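# Four arms unfold a folded crate and latch its corners

## Task

A collapsed folding crate is lying flat on the floor. Raise it into a box so that every one of its four walls stands upright and every one of its four corner latches is engaged.

## Robot and tools

Robots: four identical i2rt Big YAM arms named arm1, arm2, arm3 and arm4. Each has six revolute joints, a two-finger gripper and a wrist camera. Cameras: arm1_cam_wrist to arm4_cam_wrist (fisheye, 672x504) and two fixed room cameras, cam_high and cam_low (672x504). With joints 1 and 6 at 0 and the hand level and forward, the wrist camera rides on top of the hand looking toward the fingertips. Reach is about 1.0 m from the joint1 axis.

Frame: one shared scene frame in metres, origin on the floor, +z up. Feet (base_link), each facing its own +x: arm1 at (-0.344, +0.564, 0.400), quat wxyz (0.769, -0.004, 0, -0.639); arm2 at (-0.347, -0.575, 0.384), (0.754, 0, 0, 0.657); arm3 at (0.320, 0.573, 0.372), (0.627, 0.001, -0.001, -0.779); arm4 at (0.356, -0.566, 0.334), (0.630, 0, 0, 0.777). So arm1 and arm3 sit on the +y side, arm2 and arm4 on the -y side. The "hand" point lies between the finger pads, roughly 1 cm short of the tips; the fingers extend along the hand's +z and open and close along its y. hand_target is the hand pose the currently held joint targets would give; printed hand poses can be off, more so at long reach.

move: one action for any subset of arms, plus optional "cameras" (list of names, ["all"], or []; by default none when there is an action, all when there is none). Each arm key ("arm1" to "arm4") holds its own object; an arm left out keeps its previous command. Inside an arm's object:
- "joints": absolute targets by name. joint1_rad -2.879..2.879 (base yaw, positive counter-clockwise seen from above, 0 = along the foot's +x); joint2_rad 0..3.141 (shoulder, 0 = upper arm level pointing back, positive lifts it up and forward); joint3_rad 0..3.019 (elbow, 0 = folded, positive opens); joint4_rad -1.692..1.57 (hand pitch, positive tips fingers up); joint5_rad -1.57..1.57 (sideways swing, positive to the arm's right); joint6_rad -2.094..2.094 (roll, positive clockwise seen from behind). Radians. gripper_m 0..0.093 is the fingertip gap in metres (an absolute width, not an offset).
- "min_time_s" 0.1..8 s: lower bound on how long that arm's joint motions take; only with "joints".
- "target": one list of 7 numbers [x, y, z, qw, qx, qy, qz], an absolute hand pose in the scene frame (same layout as the printed "hand" line). The hand travels in a straight line from its hand_target toward it. With "target", "joints" may only carry gripper_m.
- "speed": top speed of that straight path, 0.002..0.5 m/s, default 0.25; rotation is capped at twice that value in rad/s. Refused without "target".
All motions in one action start together; all hand paths in one action finish together, paced by the slowest. Hand paths take 0.5 to 10 s and are cut off at 10 s; no action exceeds 15 s. Each control step clamps the path point to within 100 mm and 20 degrees of the measured hand, then solves joints by damped IK, favouring position. Expect the hand to lag, wander and land a centimetre or more off; near full stretch it may overshoot the speed. Joint-space moves can swing the hand along wide arcs since joints move at different rates. Unknown keys make a call invalid; out-of-range values get it refused, and a refusal (or a stop during a call) cancels the remaining move, wait and finished_scene calls in that same reply.

Results: per-arm state (joint_positions, hand, hand_target, Joint velocities in rad/s and m/s, joint torques in N m with per-unit offsets; torques 3 and 4 wrap at ±28). "move: arm1 done; arm2 time_out" summarises arms given motions. Status words: done; off_target (stopped short, may still push); time_out (each joint then keeps a nearby target and keeps pushing; on_its_own lists these, and "held at" gives a target, not a reading); not_followed, "joint command not followed" or "pose unreachable" (self/arm-clearance check withheld the motion; the arm may keep retrying until given new targets). Arms not named show "not commanded" under "as last shown". The "pictures" line gives image order; images may trail the state slightly. A move with no action prints everything, including the scene number. Joint "done" tolerances: ±0.045, 0.14, 0.09, 0.055, 0.03, 0.035 rad, gripper ±0.003 m.

wait: "seconds" 0..10, optional "cameras"; commands nothing new. zoom_image: "camera" and "region" [x0, y0, x1, y1] in pixels from the top-left, at most 504 by 504, on that camera's newest image. read_manual: "section" "licences" only. finished_scene: "scene" = current scene number; irreversible, and the crate must stay set up without help.

Gripper: gripping a rigid part at full force reads up to 0.005 m narrower (some units up to 0.002 m wider) than the part; closed on nothing reads 0.000..0.003. Full force (about 50 to 64 N per pad) arrives about 0.005 m below the first-contact reading; release by commanding well above the reading.

Cautions: arms do not stop on contact and keep pushing, which heats motors; MOTOR HOT appears at 85 °C and at 100 °C the arm goes limp (OVER-TEMPERATURE FAULT) for 30 to 60 s or more, with keys marked limit_stop_at_motor_heat, after which targets must be resent. To relieve a stalled joint, command its reported position. Avoid hard contact between arms; a gripper closing on another arm's fingers counts. The clearance check can miss fingers, gripper housings and wrist cameras. Do not slam, drop or release the crate while it moves, do not strike heavy or fixed things, and do not let anything fall far. The scene keeps running while you compose replies, with arms holding their last command.

Each tool is called after "Call:" as name(argument=value, ...), one argument or row to a line, values as JSON.

## Session

Call:
move(
)

Scene clock: 0.00 s.
Joint torques (N m): no reading
Motor temperatures (°C): arm1=[27 28 28 28 23 23 25] | arm2=[24 25 23 25 28 27 25] | arm3=[26 24 27 24 26 24 27] | arm4=[25 26 26 31 26 25 27]
Heat: arm1: hottest joint2_rad 28 °C; arm2: hottest joint5_rad 28 °C; arm3: hottest joint3_rad 27 °C; arm4: hottest joint4_rad 31 °C.
Joint velocities: within noise
arm1.joint_positions: joint1_rad=-0.585 joint2_rad=+0.620 joint3_rad=+1.408 joint4_rad=-1.557 joint5_rad=+0.191 joint6_rad=-0.040 gripper_m=+0.09396
arm1.joint_status: not commanded
arm1.hand: x=-0.4494 y=+0.3976 z=+0.9080 quat_wxyz=(-0.135, -0.774, -0.490, +0.379) (m; scene frame)
arm1.hand_target: x=-0.4487 y=+0.3992 z=+0.9183 quat_wxyz=(-0.142, -0.770, -0.486, +0.388) (m; scene frame)
arm1.hand_status: not commanded
arm2.joint_positions: joint1_rad=+0.742 joint2_rad=+0.634 joint3_rad=+1.438 joint4_rad=-1.211 joint5_rad=-0.133 joint6_rad=-0.320 gripper_m=+0.09396
arm2.joint_status: not commanded
arm2.hand: x=-0.5071 y=-0.3840 z=+0.9710 quat_wxyz=(-0.284, +0.802, -0.229, -0.472) (m; scene frame)
arm2.hand_target: x=-0.5054 y=-0.3866 z=+0.9838 quat_wxyz=(-0.292, +0.795, -0.226, -0.481) (m; scene frame)
arm2.hand_status: not commanded
arm3.joint_positions: joint1_rad=+0.368 joint2_rad=+0.623 joint3_rad=+1.401 joint4_rad=-1.238 joint5_rad=-0.070 joint6_rad=+0.635 gripper_m=+0.09396
arm3.joint_status: not commanded
arm3.hand: x=+0.3681 y=+0.3300 z=+0.9365 quat_wxyz=(-0.499, -0.717, -0.455, +0.173) (m; scene frame)
arm3.hand_target: x=+0.3677 y=+0.3328 z=+0.9460 quat_wxyz=(-0.508, -0.712, -0.452, +0.176) (m; scene frame)
arm3.hand_status: not commanded
arm4.joint_positions: joint1_rad=+0.790 joint2_rad=+0.548 joint3_rad=+1.366 joint4_rad=-1.267 joint5_rad=+0.241 joint6_rad=-0.097 gripper_m=+0.09396
arm4.joint_status: not commanded
arm4.hand: x=+0.1989 y=-0.4149 z=+0.8936 quat_wxyz=(-0.270, +0.802, -0.260, -0.465) (m; scene frame)
arm4.hand_target: x=+0.2019 y=-0.4169 z=+0.9028 quat_wxyz=(-0.272, +0.796, -0.260, -0.474) (m; scene frame)
arm4.hand_status: not commanded
pictures: arm1_cam_wrist, arm2_cam_wrist, arm3_cam_wrist, arm4_cam_wrist, cam_high, cam_low

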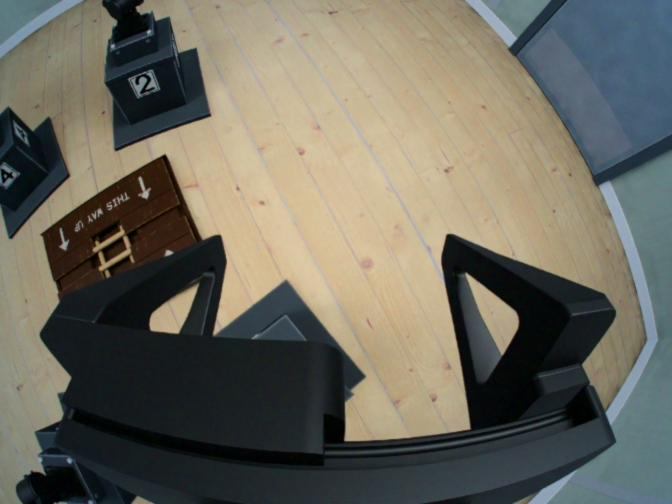

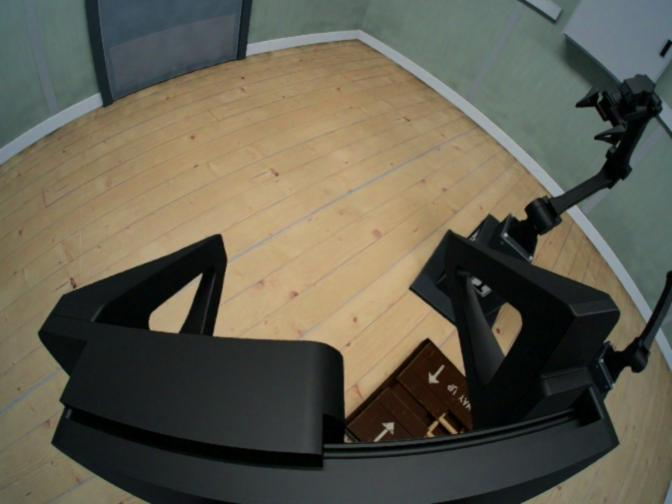

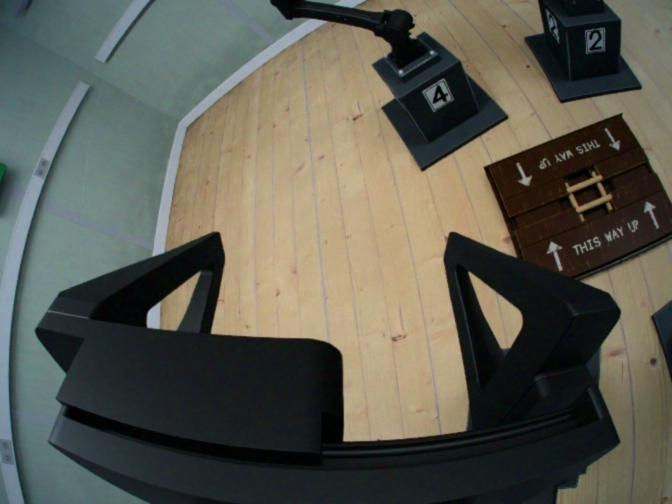

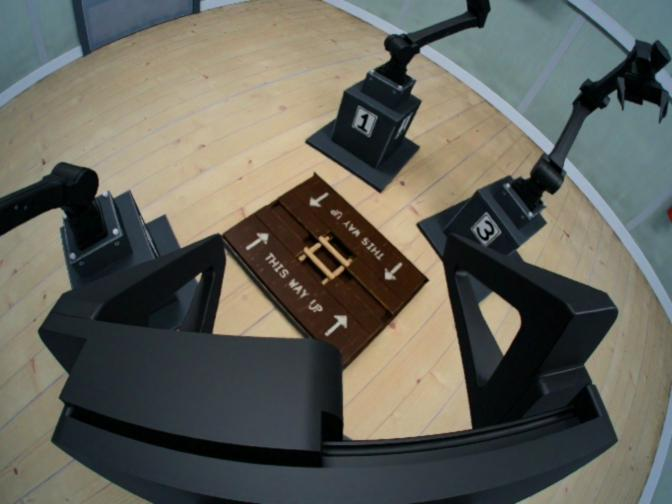

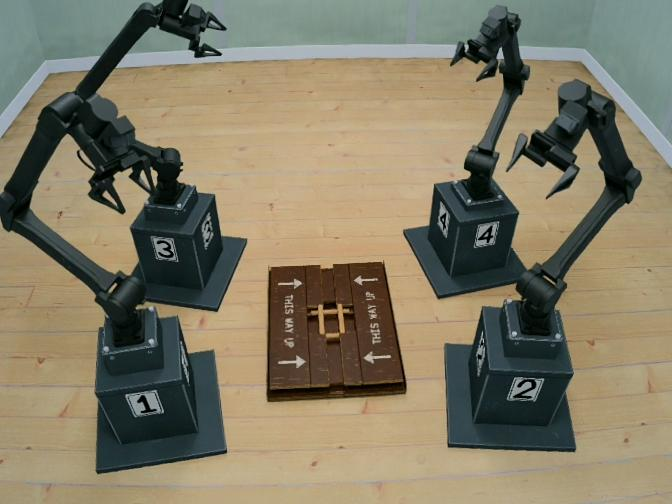

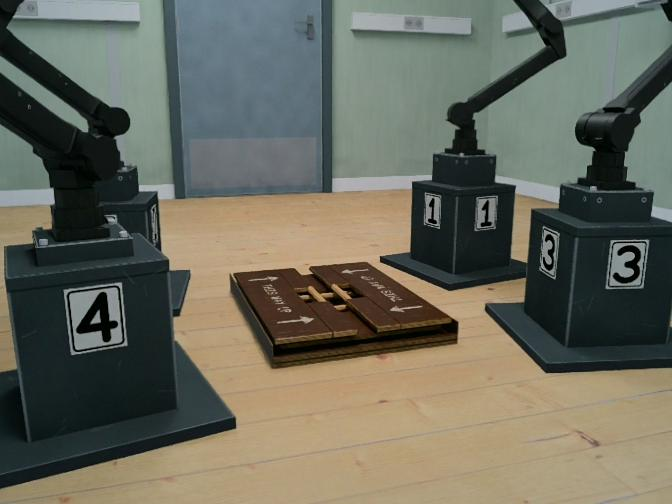

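Call:
zoom_image(
  camera="cam_high",
  region=[250, 240, 430, 410],
)

Call:
zoom_image(
  camera="cam_low",
  region=[210, 240, 480, 380],
)

Call:
zoom_image(
  camera="arm4_cam_wrist",
  region=[200, 150, 450, 380],
)

Scaled by 2.800 from the camera's 672x504 image, which has a finer 960x720 frame.

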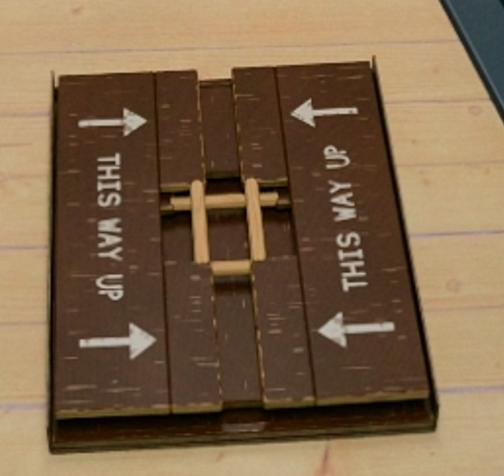

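Scaled by 1.867 from the camera's 672x504 image, which has a finer 960x720 frame.

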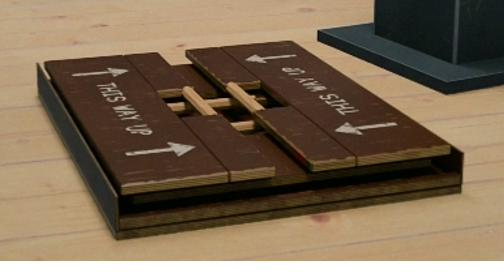

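Scaled by 2.016 from the camera's 672x504 image, which has a finer 960x720 frame.

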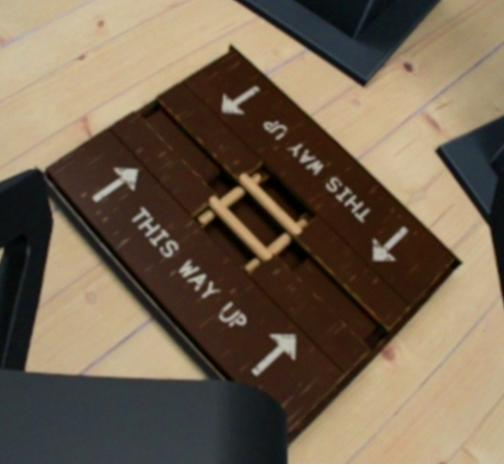

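Call:
zoom_image(
  camera="cam_high",
  region=[80, 250, 240, 370],
)

Call:
zoom_image(
  camera="cam_high",
  region=[450, 250, 610, 370],
)

Call:
zoom_image(
  camera="cam_high",
  region=[110, 130, 240, 230],
)

Call:
zoom_image(
  camera="cam_high",
  region=[410, 130, 540, 230],
)

Scaled by 3.150 from the camera's 672x504 image, which has a finer 960x720 frame.

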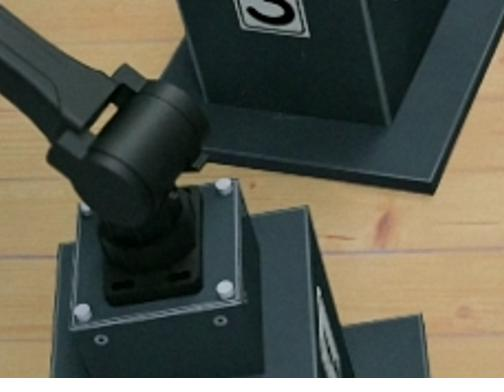

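Scaled by 3.150 from the camera's 672x504 image, which has a finer 960x720 frame.

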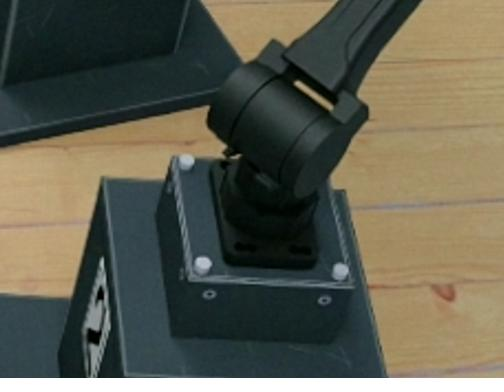

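Scaled by 3.877 from the camera's 672x504 image, which has a finer 960x720 frame.

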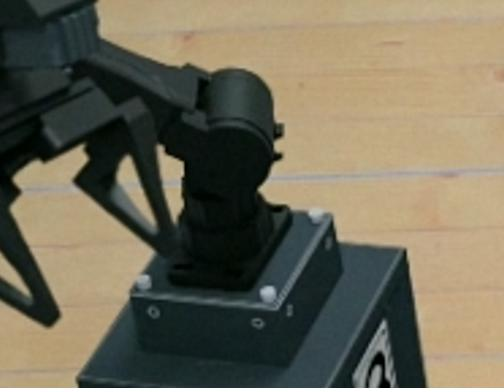

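Scaled by 3.877 from the camera's 672x504 image, which has a finer 960x720 frame.

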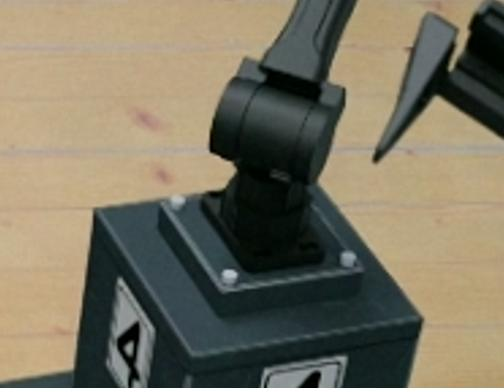

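Call:
zoom_image(
  camera="cam_high",
  region=[300, 290, 360, 350],
)

Call:
zoom_image(
  camera="cam_low",
  region=[290, 260, 370, 330],
)

Call:
zoom_image(
  camera="cam_low",
  region=[220, 300, 350, 380],
)

Call:
zoom_image(
  camera="cam_low",
  region=[340, 280, 470, 360],
)

Call:
zoom_image(
  camera="arm4_cam_wrist",
  region=[290, 220, 370, 290],
)

Scaled by 8.400 from the camera's 672x504 image, which has a finer 960x720 frame.

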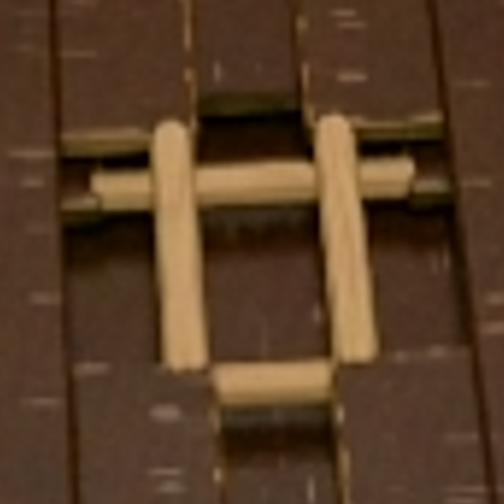

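Scaled by 6.300 from the camera's 672x504 image, which has a finer 960x720 frame.

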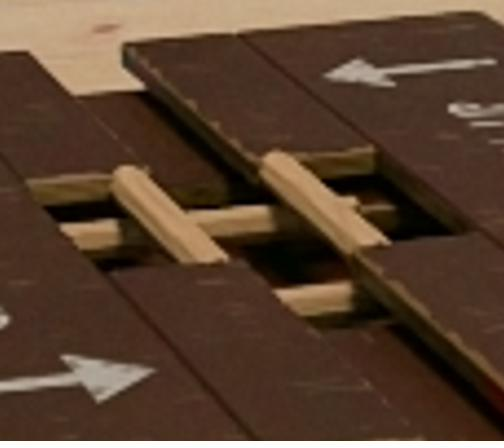

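Scaled by 3.877 from the camera's 672x504 image, which has a finer 960x720 frame.

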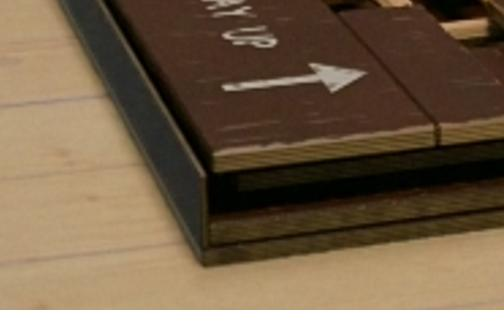

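Scaled by 3.877 from the camera's 672x504 image, which has a finer 960x720 frame.

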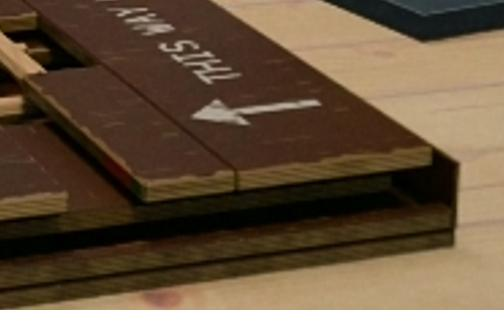

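Scaled by 6.300 from the camera's 672x504 image, which has a finer 960x720 frame.

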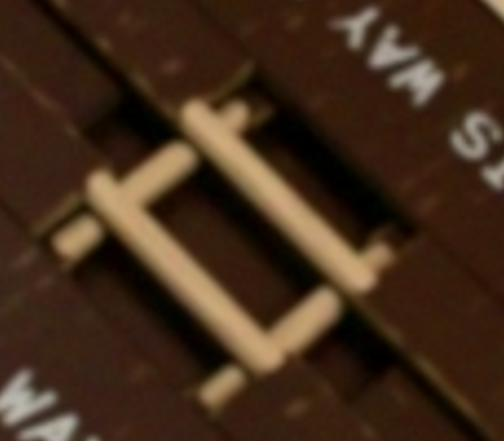

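Call:
move(
  arm1={"target": [-0.03, 0.05, 0.24, 0, 0, 1, 0], "speed": 0.4, "joints": {"gripper_m": 0.06}},
  arm4={"target": [0.05, -0.25, 0.36, 0, 1, 0, 0], "speed": 0.4, "joints": {"gripper_m": 0.06}},
  cameras=["arm1_cam_wrist", "arm4_cam_wrist", "cam_high", "cam_low"],
)

Scene clock: 80.97 s.
Joint torques (N m): arm1=[0.26 -22.59 8.47 0.03 -0.03 -0.06] | arm2=[-0.03 1.26 7.8 1.83 -0.04 -0.01] | arm3=[-0.44 -0.56 7.88 2.36 0.16 0] | arm4=[2.02 -11.75 11.37 -0.03 -0.08 -0.11]
Motor temperatures (°C): arm1=[27 28 32 28 23 23 25] | arm2=[24 25 26 25 28 26 25] | arm3=[26 24 32 24 26 23 27] | arm4=[25 26 31 31 26 25 27]
Heat: arm1: hottest joint3_rad 32 °C; arm2: hottest joint5_rad 28 °C; arm3: hottest joint3_rad 32 °C; arm4: hottest joint3_rad 31 °C.
move: arm1 off_target; arm4 off_target
Joint velocities: within noise
arm1.joint_positions: joint1_rad=+0.361 joint2_rad=+2.321 joint3_rad=+1.502 joint4_rad=-0.782 joint5_rad=+0.002 joint6_rad=-1.003 gripper_m=+0.06006
arm1.joint_status: all done
arm1.hand: x=-0.0433 y=+0.0648 z=+0.2353 quat_wxyz=(+0.012, -0.011, -1.000, -0.010) (m; scene frame)
arm1.hand_target: x=-0.0319 y=+0.0547 z=+0.2372 quat_wxyz=(+0.007, +0.000, -1.000, -0.003) (m; scene frame)
arm1.hand_status: off_target (0.020 m and 2.2 deg from the pose sent, 0.862 m and 121.3 deg at the start)
arm2, arm3: as last shown
arm4.joint_positions: joint1_rad=+0.551 joint2_rad=+1.663 joint3_rad=+1.004 joint4_rad=-0.947 joint5_rad=-0.001 joint6_rad=-0.772 gripper_m=+0.06007
arm4.joint_status: all done
arm4.hand: x=+0.0686 y=-0.2629 z=+0.3540 quat_wxyz=(+0.013, +1.000, -0.020, +0.012) (m; scene frame)
arm4.hand_target: x=+0.0536 y=-0.2515 z=+0.3595 quat_wxyz=(+0.002, +1.000, -0.007, +0.003) (m; scene frame)
arm4.hand_status: off_target (0.023 m and 3.0 deg from the pose sent, 0.578 m and 73.4 deg at the start)
pictures: arm1_cam_wrist, arm4_cam_wrist, cam_high, cam_low

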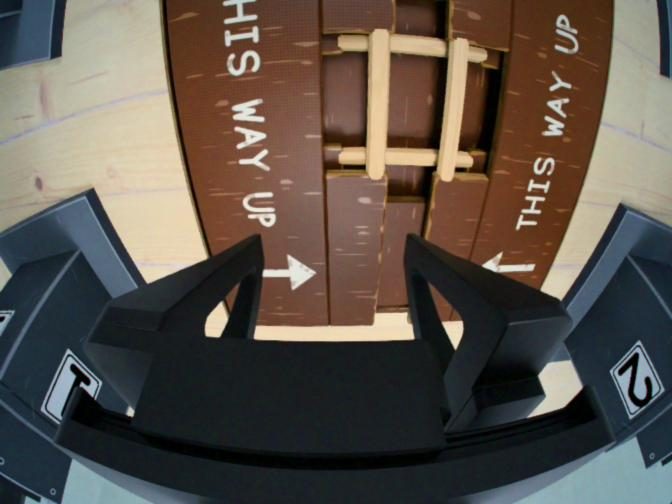

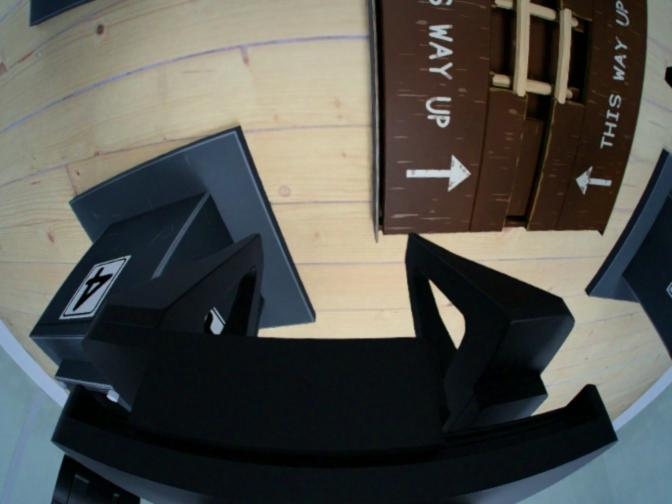

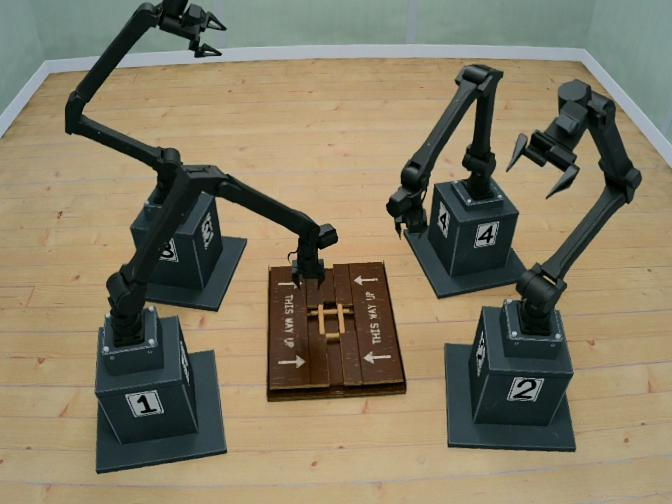

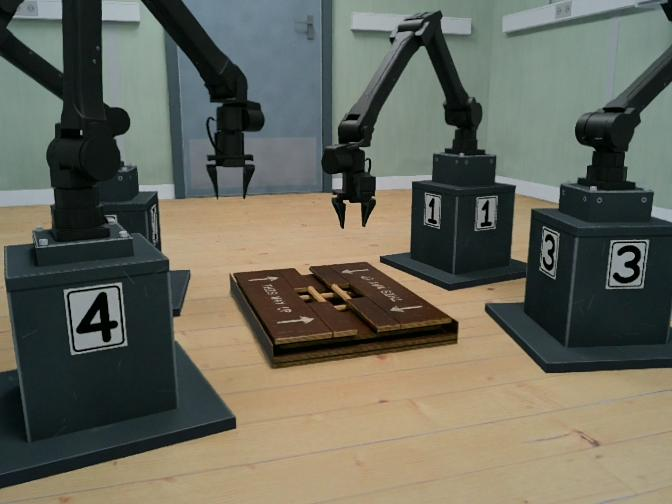

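Call:
move(
  arm1={"target": [-0.027, 0.0225, 0.13, 0, 0, 1, 0], "speed": 0.25, "joints": {"gripper_m": 0.05}},
  arm2={"target": [-0.25, -0.28, 0.42, 0, 0.7071, -0.7071, 0], "speed": 0.4, "joints": {"gripper_m": 0.05}},
  arm3={"target": [0.22, 0.28, 0.42, 0, 0.7071, 0.7071, 0], "speed": 0.4, "joints": {"gripper_m": 0.05}},
  cameras=["arm1_cam_wrist", "arm2_cam_wrist", "arm3_cam_wrist", "cam_high"],
)

Scene clock: 100.07 s.
Joint torques (N m): arm1=[-0.5 -23.88 7.92 0.85 -0.05 -0.07] | arm2=[-0.79 -8.23 8.18 0.7 0.09 0.07] | arm3=[-1.26 -6.3 5.94 0.9 0.24 -0.05] | arm4=[2.37 -11.81 11.38 -0.03 -0.08 -0.11]
Motor temperatures (°C): arm1=[27 29 32 28 23 23 25] | arm2=[24 25 26 25 28 26 25] | arm3=[26 24 32 24 26 23 27] | arm4=[25 26 32 31 26 25 27]
Heat: arm1: hottest joint3_rad 32 °C; arm2: hottest joint5_rad 28 °C; arm3: hottest joint3_rad 32 °C; arm4: hottest joint3_rad 32 °C.
move: arm1 off_target; arm2 off_target; arm3 done
Joint velocities: within noise
arm1.joint_positions: joint1_rad=+0.356 joint2_rad=+2.577 joint3_rad=+1.683 joint4_rad=-0.709 joint5_rad=-0.006 joint6_rad=-1.025 gripper_m=+0.05006
arm1.joint_status: all done
arm1.hand: x=-0.0315 y=+0.0410 z=+0.1310 quat_wxyz=(+0.009, -0.003, -1.000, -0.013) (m; scene frame)
arm1.hand_target: x=-0.0280 y=+0.0238 z=+0.1301 quat_wxyz=(+0.000, +0.000, -1.000, +0.000) (m; scene frame)
arm1.hand_status: off_target (0.019 m and 1.8 deg from the pose sent, 0.115 m and 2.2 deg at the start)
arm2.joint_positions: joint1_rad=-0.174 joint2_rad=+1.343 joint3_rad=+0.663 joint4_rad=-0.950 joint5_rad=-0.007 joint6_rad=-0.329 gripper_m=+0.05013
arm2.joint_status: all done
arm2.hand: x=-0.2605 y=-0.3035 z=+0.4115 quat_wxyz=(+0.027, +0.714, -0.700, +0.010) (m; scene frame)
arm2.hand_target: x=-0.2517 y=-0.2856 z=+0.4203 quat_wxyz=(+0.008, +0.708, -0.706, +0.002) (m; scene frame)
arm2.hand_status: off_target (0.027 m and 3.5 deg from the pose sent, 0.617 m and 86.3 deg at the start)
arm3.joint_positions: joint1_rad=-0.107 joint2_rad=+1.308 joint3_rad=+0.720 joint4_rad=-0.985 joint5_rad=+0.002 joint6_rad=-0.310 gripper_m=+0.05012
arm3.joint_status: all done
arm3.hand: x=+0.2223 y=+0.2830 z=+0.4254 quat_wxyz=(+0.000, -0.712, -0.703, -0.001) (m; scene frame)
arm3.hand_target: x=+0.2195 y=+0.2830 z=+0.4193 quat_wxyz=(+0.003, -0.710, -0.704, -0.004) (m; scene frame)
arm3.hand_status: done (0.007 m and 0.7 deg from the pose sent, 0.540 m and 68.1 deg at the start)
arm4.joint_positions: joint1_rad=+0.545 joint2_rad=+1.663 joint3_rad=+1.004 joint4_rad=-0.947 joint5_rad=-0.001 joint6_rad=-0.772 gripper_m=+0.06007
arm4.joint_status: not commanded
arm4.hand: x=+0.0705 y=-0.2611 z=+0.3540 quat_wxyz=(+0.013, +1.000, -0.023, +0.012) (m; scene frame)
arm4.hand_target: x=+0.0555 y=-0.2497 z=+0.3595 quat_wxyz=(+0.002, +1.000, -0.010, +0.003) (m; scene frame)
arm4.hand_status: not commanded
pictures: arm1_cam_wrist, arm2_cam_wrist, arm3_cam_wrist, cam_high

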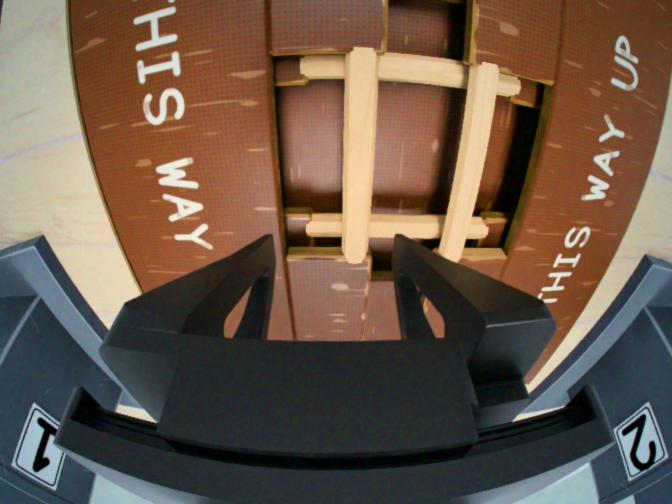

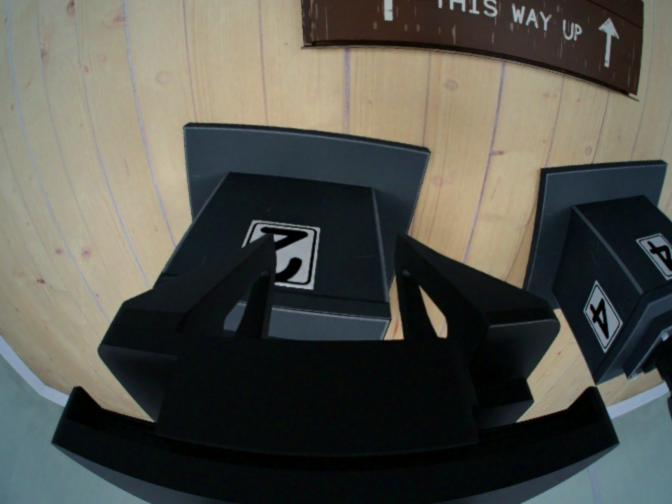

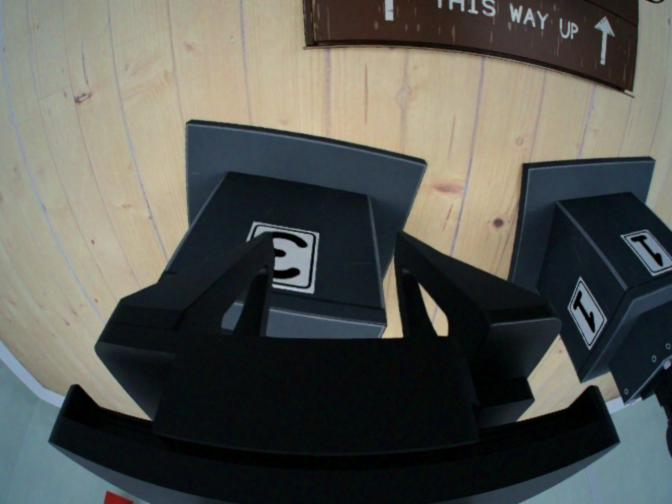

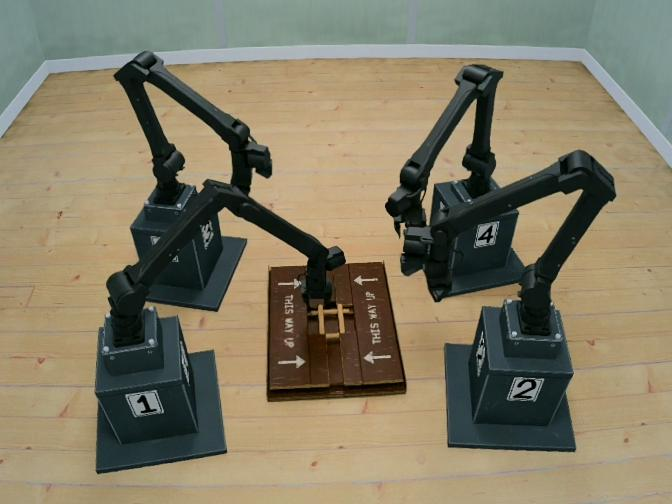

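Call:
move(
  arm1={"target": [-0.0285, 0.0135, 0.07, 0, 0, 1, 0], "speed": 0.15},
  cameras=["arm1_cam_wrist", "cam_low"],
)

Scene clock: 106.40 s.
Joint torques (N m): arm1=[-0.79 -26.34 7.49 0.51 -0.05 -0.06] | arm2=[-0.79 -8.18 8.18 0.66 0.09 0.06] | arm3=[-0.97 -6.3 5.85 0.79 0.2 -0.06] | arm4=[2.37 -11.81 11.38 -0.05 -0.08 -0.11]
Motor temperatures (°C): arm1=[27 29 32 28 23 23 25] | arm2=[24 25 26 25 27 26 25] | arm3=[26 24 32 24 26 23 27] | arm4=[25 27 32 31 26 25 27]
Heat: arm1: hottest joint3_rad 32 °C; arm2: hottest joint5_rad 27 °C; arm3: hottest joint3_rad 32 °C; arm4: hottest joint3_rad 32 °C.
move: arm1 off_target
Joint velocities: within noise
arm1.joint_positions: joint1_rad=+0.349 joint2_rad=+2.731 joint3_rad=+1.801 joint4_rad=-0.675 joint5_rad=-0.006 joint6_rad=-1.032 gripper_m=+0.05006
arm1.joint_status: not commanded
arm1.hand: x=-0.0324 y=+0.0323 z=+0.0666 quat_wxyz=(+0.009, -0.003, -1.000, -0.013) (m; scene frame)
arm1.hand_target: x=-0.0282 y=+0.0146 z=+0.0704 quat_wxyz=(+0.000, +0.000, -1.000, +0.000) (m; scene frame)
arm1.hand_status: off_target (0.019 m and 1.9 deg from the pose sent, 0.067 m and 1.8 deg at the start)
arm2, arm4: as last shown
arm3.joint_positions: joint1_rad=-0.107 joint2_rad=+1.308 joint3_rad=+0.720 joint4_rad=-0.985 joint5_rad=+0.002 joint6_rad=-0.312 gripper_m=+0.05012
arm3.joint_status: not commanded
arm3.hand: x=+0.2223 y=+0.2830 z=+0.4254 quat_wxyz=(+0.000, -0.711, -0.703, -0.001) (m; scene frame)
arm3.hand_target: x=+0.2195 y=+0.2830 z=+0.4193 quat_wxyz=(+0.004, -0.710, -0.704, -0.004) (m; scene frame)
arm3.hand_status: not commanded
pictures: arm1_cam_wrist, cam_low

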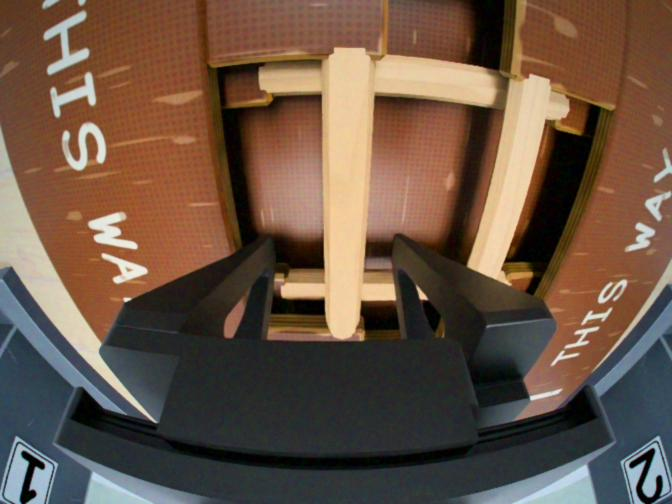

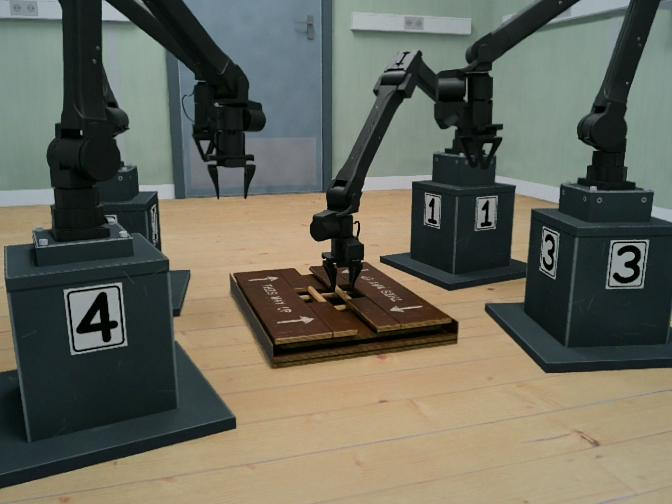

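Call:
move(
  arm1={"target": [-0.0285, 0.0105, 0.046, 0, 0, 1, 0], "speed": 0.1},
  cameras=["arm1_cam_wrist"],
)

Call:
move(
  arm1={"joints": {"gripper_m": 0.012}, "min_time_s": 1},
  cameras=["arm1_cam_wrist"],
)

Scene clock: 109.47 s.
Joint torques (N m): arm1=[-1.2 -25.47 7.57 0.69 -0.04 -0.06] | arm2=[-0.73 -8.23 8.18 0.65 0.1 0.06] | arm3=[-1.08 -6.71 5.97 0.81 0.22 -0.03] | arm4=[2.32 -11.81 11.38 -0.05 -0.08 -0.11]
Motor temperatures (°C): arm1=[27 29 32 28 23 23 25] | arm2=[24 25 26 25 27 26 25] | arm3=[26 24 31 24 26 23 27] | arm4=[25 27 32 31 26 25 27]
Heat: arm1: hottest joint3_rad 32 °C; arm2: hottest joint5_rad 27 °C; arm3: hottest joint3_rad 31 °C; arm4: hottest joint3_rad 32 °C.
move: arm1 off_target
Joint velocities: within noise
arm1.joint_positions: joint1_rad=+0.346 joint2_rad=+2.783 joint3_rad=+1.853 joint4_rad=-0.672 joint5_rad=-0.006 joint6_rad=-1.035 gripper_m=+0.05006
arm1.joint_status: not commanded
arm1.hand: x=-0.0316 y=+0.0270 z=+0.0470 quat_wxyz=(+0.008, -0.003, -1.000, -0.012) (m; scene frame)
arm1.hand_target: x=-0.0293 y=+0.0107 z=+0.0466 quat_wxyz=(+0.000, +0.000, -1.000, +0.000) (m; scene frame)
arm1.hand_status: off_target (0.017 m and 1.7 deg from the pose sent, 0.030 m and 1.9 deg at the start)
arm2, arm3, arm4: as last shown
pictures: arm1_cam_wrist

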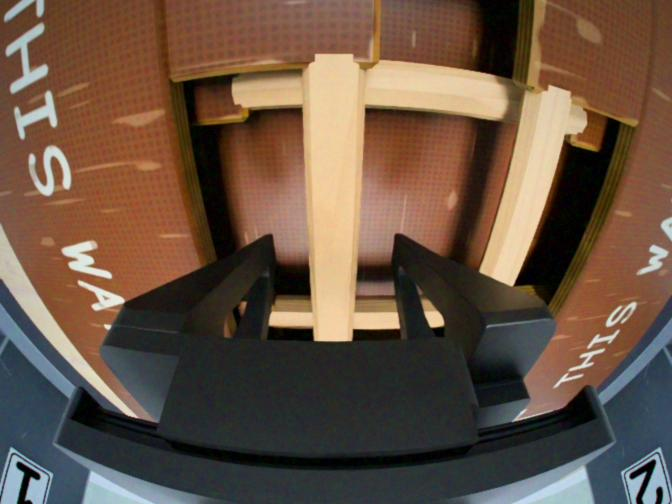

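Scene clock: 110.10 s.
Joint torques (N m): arm1=[-0.85 -25.17 7.58 0.87 0 -0.04] | arm2=[-0.73 -8.23 8.17 0.66 0.1 0.07] | arm3=[-1.2 -6.59 6.02 0.84 0.24 -0.07] | arm4=[2.32 -11.81 11.38 -0.03 -0.08 -0.11]
Motor temperatures (°C): arm1=[27 29 32 28 23 23 25] | arm2=[24 25 26 25 27 26 25] | arm3=[26 24 31 24 26 23 27] | arm4=[25 27 32 31 26 25 27]
Heat: arm1: hottest joint3_rad 32 °C; arm2: hottest joint5_rad 27 °C; arm3: hottest joint3_rad 31 °C; arm4: hottest joint3_rad 32 °C.
move: arm1 off_target
Joint velocities: within noise
arm1.joint_positions: joint1_rad=+0.346 joint2_rad=+2.783 joint3_rad=+1.853 joint4_rad=-0.672 joint5_rad=-0.007 joint6_rad=-1.035 gripper_m=+0.01741
arm1.joint_status: gripper_m off_target (ended at +0.01744, target +0.01200)
arm1.hand: x=-0.0314 y=+0.0271 z=+0.0470 quat_wxyz=(+0.008, -0.003, -1.000, -0.012) (m; scene frame)
arm1.hand_target: x=-0.0292 y=+0.0108 z=+0.0466 quat_wxyz=(+0.000, -0.001, -1.000, +0.000) (m; scene frame)
arm1.hand_status: not commanded
arm2, arm3, arm4: as last shown
pictures: arm1_cam_wrist

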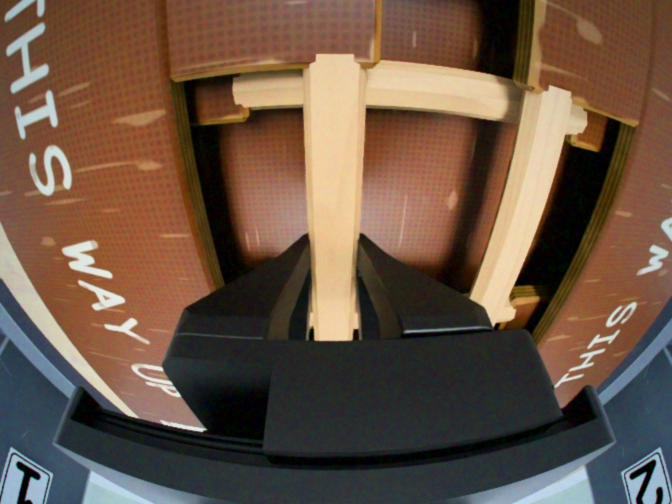

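Call:
move(
  arm1={"target": [-0.0285, 0.017, 0.092, 0, 0, 0.9914, -0.1305], "speed": 0.15},
  cameras=["arm1_cam_wrist"],
)

Call:
move(
  arm1={"target": [-0.0285, 0.036, 0.135, 0, 0, 0.9659, -0.2588], "speed": 0.15},
  cameras=["arm1_cam_wrist", "cam_high", "cam_low"],
)

Scene clock: 120.67 s.
Joint torques (N m): arm1=[-0.26 -26.81 3.96 2.18 0.81 0.11] | arm2=[-0.73 -8.23 8.18 0.66 0.1 0.06] | arm3=[-1.03 -6.89 5.96 0.94 0.24 -0.02] | arm4=[2.32 -11.81 11.37 -0.03 -0.08 -0.11]
Motor temperatures (°C): arm1=[27 30 33 28 23 23 25] | arm2=[24 25 26 25 27 26 25] | arm3=[26 24 31 24 26 23 27] | arm4=[25 27 32 31 26 25 27]
Heat: arm1: hottest joint3_rad 33 °C; arm2: hottest joint5_rad 27 °C; arm3: hottest joint3_rad 31 °C; arm4: hottest joint3_rad 32 °C.
move: arm1 off_target
Joint velocities: within noise
arm1.joint_positions: joint1_rad=+0.378 joint2_rad=+2.637 joint3_rad=+1.583 joint4_rad=-0.334 joint5_rad=+0.106 joint6_rad=-1.018 gripper_m=+0.01741
arm1.joint_status: not commanded
arm1.hand: x=-0.0315 y=+0.0283 z=+0.0802 quat_wxyz=(+0.000, +0.001, -0.994, +0.108) (m; scene frame)
arm1.hand_target: x=-0.0269 y=+0.0176 z=+0.0912 quat_wxyz=(-0.004, +0.000, -0.992, +0.128) (m; scene frame)
arm1.hand_status: off_target (0.017 m and 2.6 deg from the pose sent, 0.046 m and 16.4 deg at the start)
arm2, arm3, arm4: as last shown
pictures: arm1_cam_wrist

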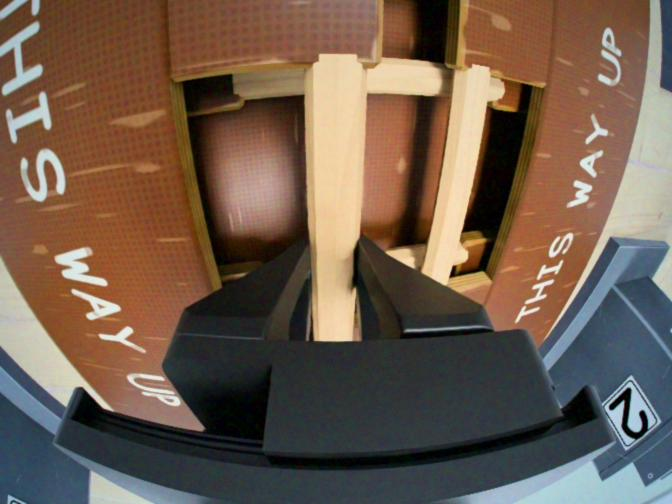

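Scene clock: 122.33 s.
Joint torques (N m): arm1=[-0.5 -24.41 3.32 2.45 0.89 0.07] | arm2=[-0.79 -8.18 8.18 0.66 0.1 0.06] | arm3=[-1.14 -6.71 6.06 0.85 0.24 -0.04] | arm4=[2.32 -11.81 11.38 -0.05 -0.08 -0.11]
Motor temperatures (°C): arm1=[27 30 33 28 23 23 25] | arm2=[24 25 27 25 27 26 25] | arm3=[26 24 31 24 26 23 27] | arm4=[25 27 32 31 26 25 27]
Heat: arm1: hottest joint3_rad 33 °C; arm2: hottest joint3_rad 27 °C; arm3: hottest joint3_rad 31 °C; arm4: hottest joint3_rad 32 °C.
move: arm1 off_target
Joint velocities: within noise
arm1.joint_positions: joint1_rad=+0.433 joint2_rad=+2.507 joint3_rad=+1.324 joint4_rad=+0.018 joint5_rad=+0.272 joint6_rad=-1.008 gripper_m=+0.01741
arm1.joint_status: not commanded
arm1.hand: x=-0.0326 y=+0.0407 z=+0.1259 quat_wxyz=(+0.002, +0.000, -0.970, +0.243) (m; scene frame)
arm1.hand_target: x=-0.0291 y=+0.0352 z=+0.1346 quat_wxyz=(+0.000, +0.000, -0.966, +0.259) (m; scene frame)
arm1.hand_status: off_target (0.011 m and 1.9 deg from the pose sent, 0.055 m and 17.6 deg at the start)
arm2, arm3, arm4: as last shown
pictures: arm1_cam_wrist, cam_high, cam_low

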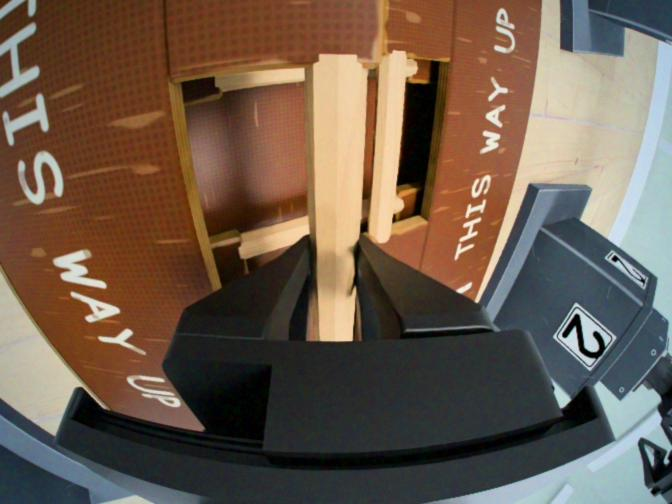

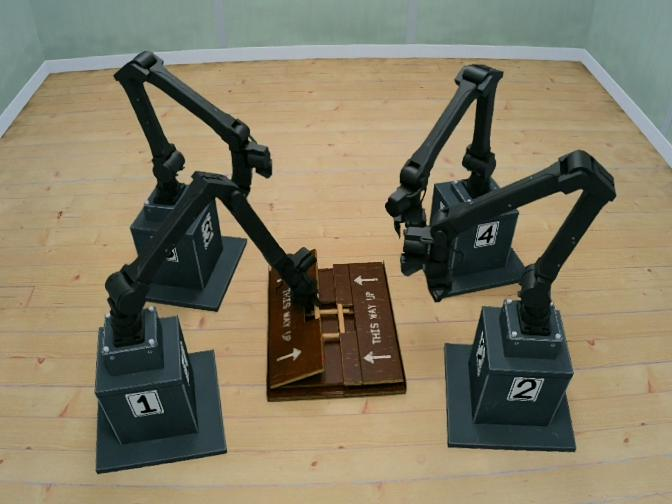

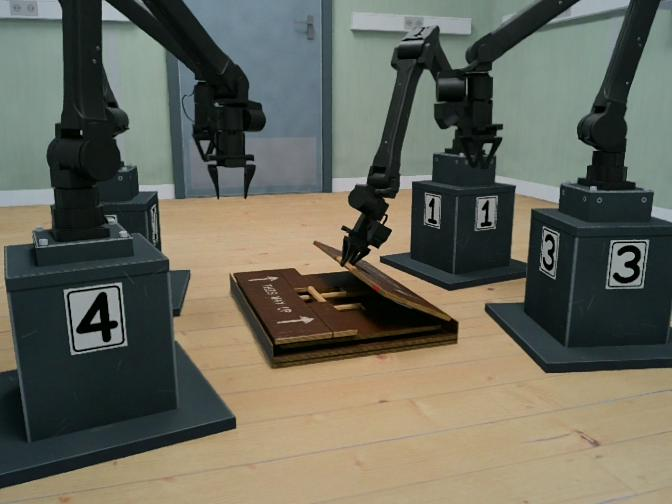

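Call:
move(
  arm1={"target": [-0.0285, 0.071, 0.18, 0, 0, 0.9239, -0.3827], "speed": 0.15},
  cameras=[],
)

Call:
move(
  arm1={"target": [-0.0285, 0.11, 0.209, 0, 0, 0.866, -0.5], "speed": 0.15},
  cameras=["arm1_cam_wrist", "cam_high", "cam_low"],
)

Scene clock: 127.77 s.
Joint torques (N m): arm1=[1.08 -22.53 1.99 2.69 0.82 0] | arm2=[-0.73 -8.23 8.18 0.66 0.1 0.07] | arm3=[-1.73 -6.71 5.98 0.99 0.23 -0.04] | arm4=[2.32 -11.81 11.37 -0.03 -0.08 -0.11]
Motor temperatures (°C): arm1=[27 30 32 28 23 23 25] | arm2=[24 25 27 25 27 26 25] | arm3=[26 24 31 24 26 23 27] | arm4=[25 27 32 30 26 25 27]
Heat: arm1: hottest joint3_rad 32 °C; arm2: hottest joint3_rad 27 °C; arm3: hottest joint3_rad 31 °C; arm4: hottest joint3_rad 32 °C.
move: arm1 done
Joint velocities: within noise
arm1.joint_positions: joint1_rad=+0.511 joint2_rad=+2.424 joint3_rad=+1.098 joint4_rad=+0.383 joint5_rad=+0.461 joint6_rad=-1.018 gripper_m=+0.01741
arm1.joint_status: not commanded
arm1.hand: x=-0.0335 y=+0.0683 z=+0.1728 quat_wxyz=(+0.003, -0.003, -0.928, +0.374) (m; scene frame)
arm1.hand_target: x=-0.0287 y=+0.0697 z=+0.1805 quat_wxyz=(+0.002, +0.005, -0.924, +0.383) (m; scene frame)
arm1.hand_status: done (0.009 m and 1.2 deg from the pose sent, 0.062 m and 16.9 deg at the start)
arm2, arm3, arm4: as last shown
pictures: none
No camera images: "cameras" was empty.

Scene clock: 129.40 s.
Joint torques (N m): arm1=[0.73 -19.49 1.35 3.21 0.77 0.07] | arm2=[-0.79 -8.23 8.18 0.66 0.1 0.06] | arm3=[-1.2 -6.83 6.04 0.9 0.25 -0.05] | arm4=[2.32 -11.81 11.38 -0.03 -0.08 -0.11]
Motor temperatures (°C): arm1=[27 30 32 28 23 23 25] | arm2=[24 25 27 25 27 26 25] | arm3=[26 24 31 24 26 23 27] | arm4=[25 27 33 30 26 25 27]
Heat: arm1: hottest joint3_rad 32 °C; arm2: hottest joint3_rad 27 °C; arm3: hottest joint3_rad 31 °C; arm4: hottest joint3_rad 33 °C.
move: arm1 done
Joint velocities: within noise
arm1.joint_positions: joint1_rad=+0.608 joint2_rad=+2.429 joint3_rad=+0.942 joint4_rad=+0.768 joint5_rad=+0.662 joint6_rad=-1.074 gripper_m=+0.01741
arm1.joint_status: not commanded
arm1.hand: x=-0.0332 y=+0.1050 z=+0.2078 quat_wxyz=(+0.004, -0.005, -0.870, +0.493) (m; scene frame)
arm1.hand_target: x=-0.0291 y=+0.1084 z=+0.2092 quat_wxyz=(+0.002, +0.000, -0.866, +0.500) (m; scene frame)
arm1.hand_status: done (0.007 m and 1.2 deg from the pose sent, 0.055 m and 16.1 deg at the start)
arm2, arm3, arm4: as last shown
pictures: arm1_cam_wrist, cam_high, cam_low

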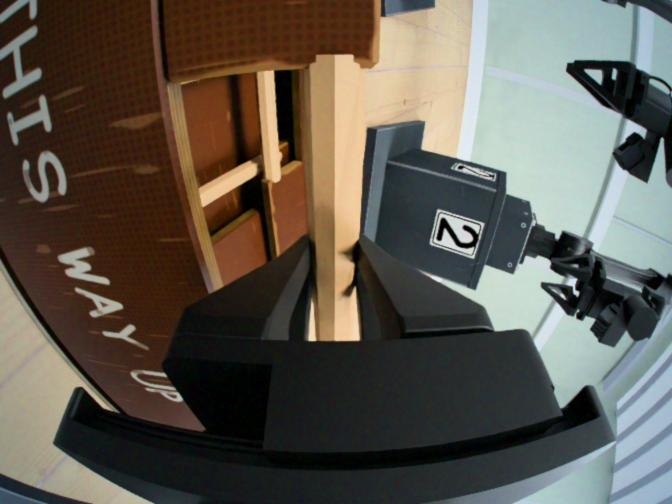

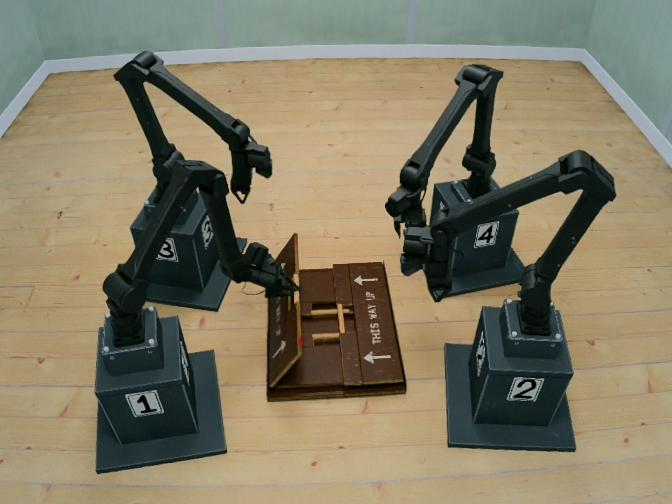

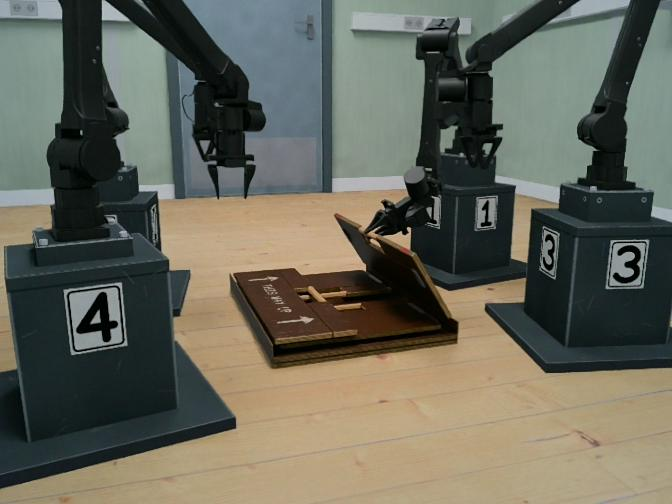

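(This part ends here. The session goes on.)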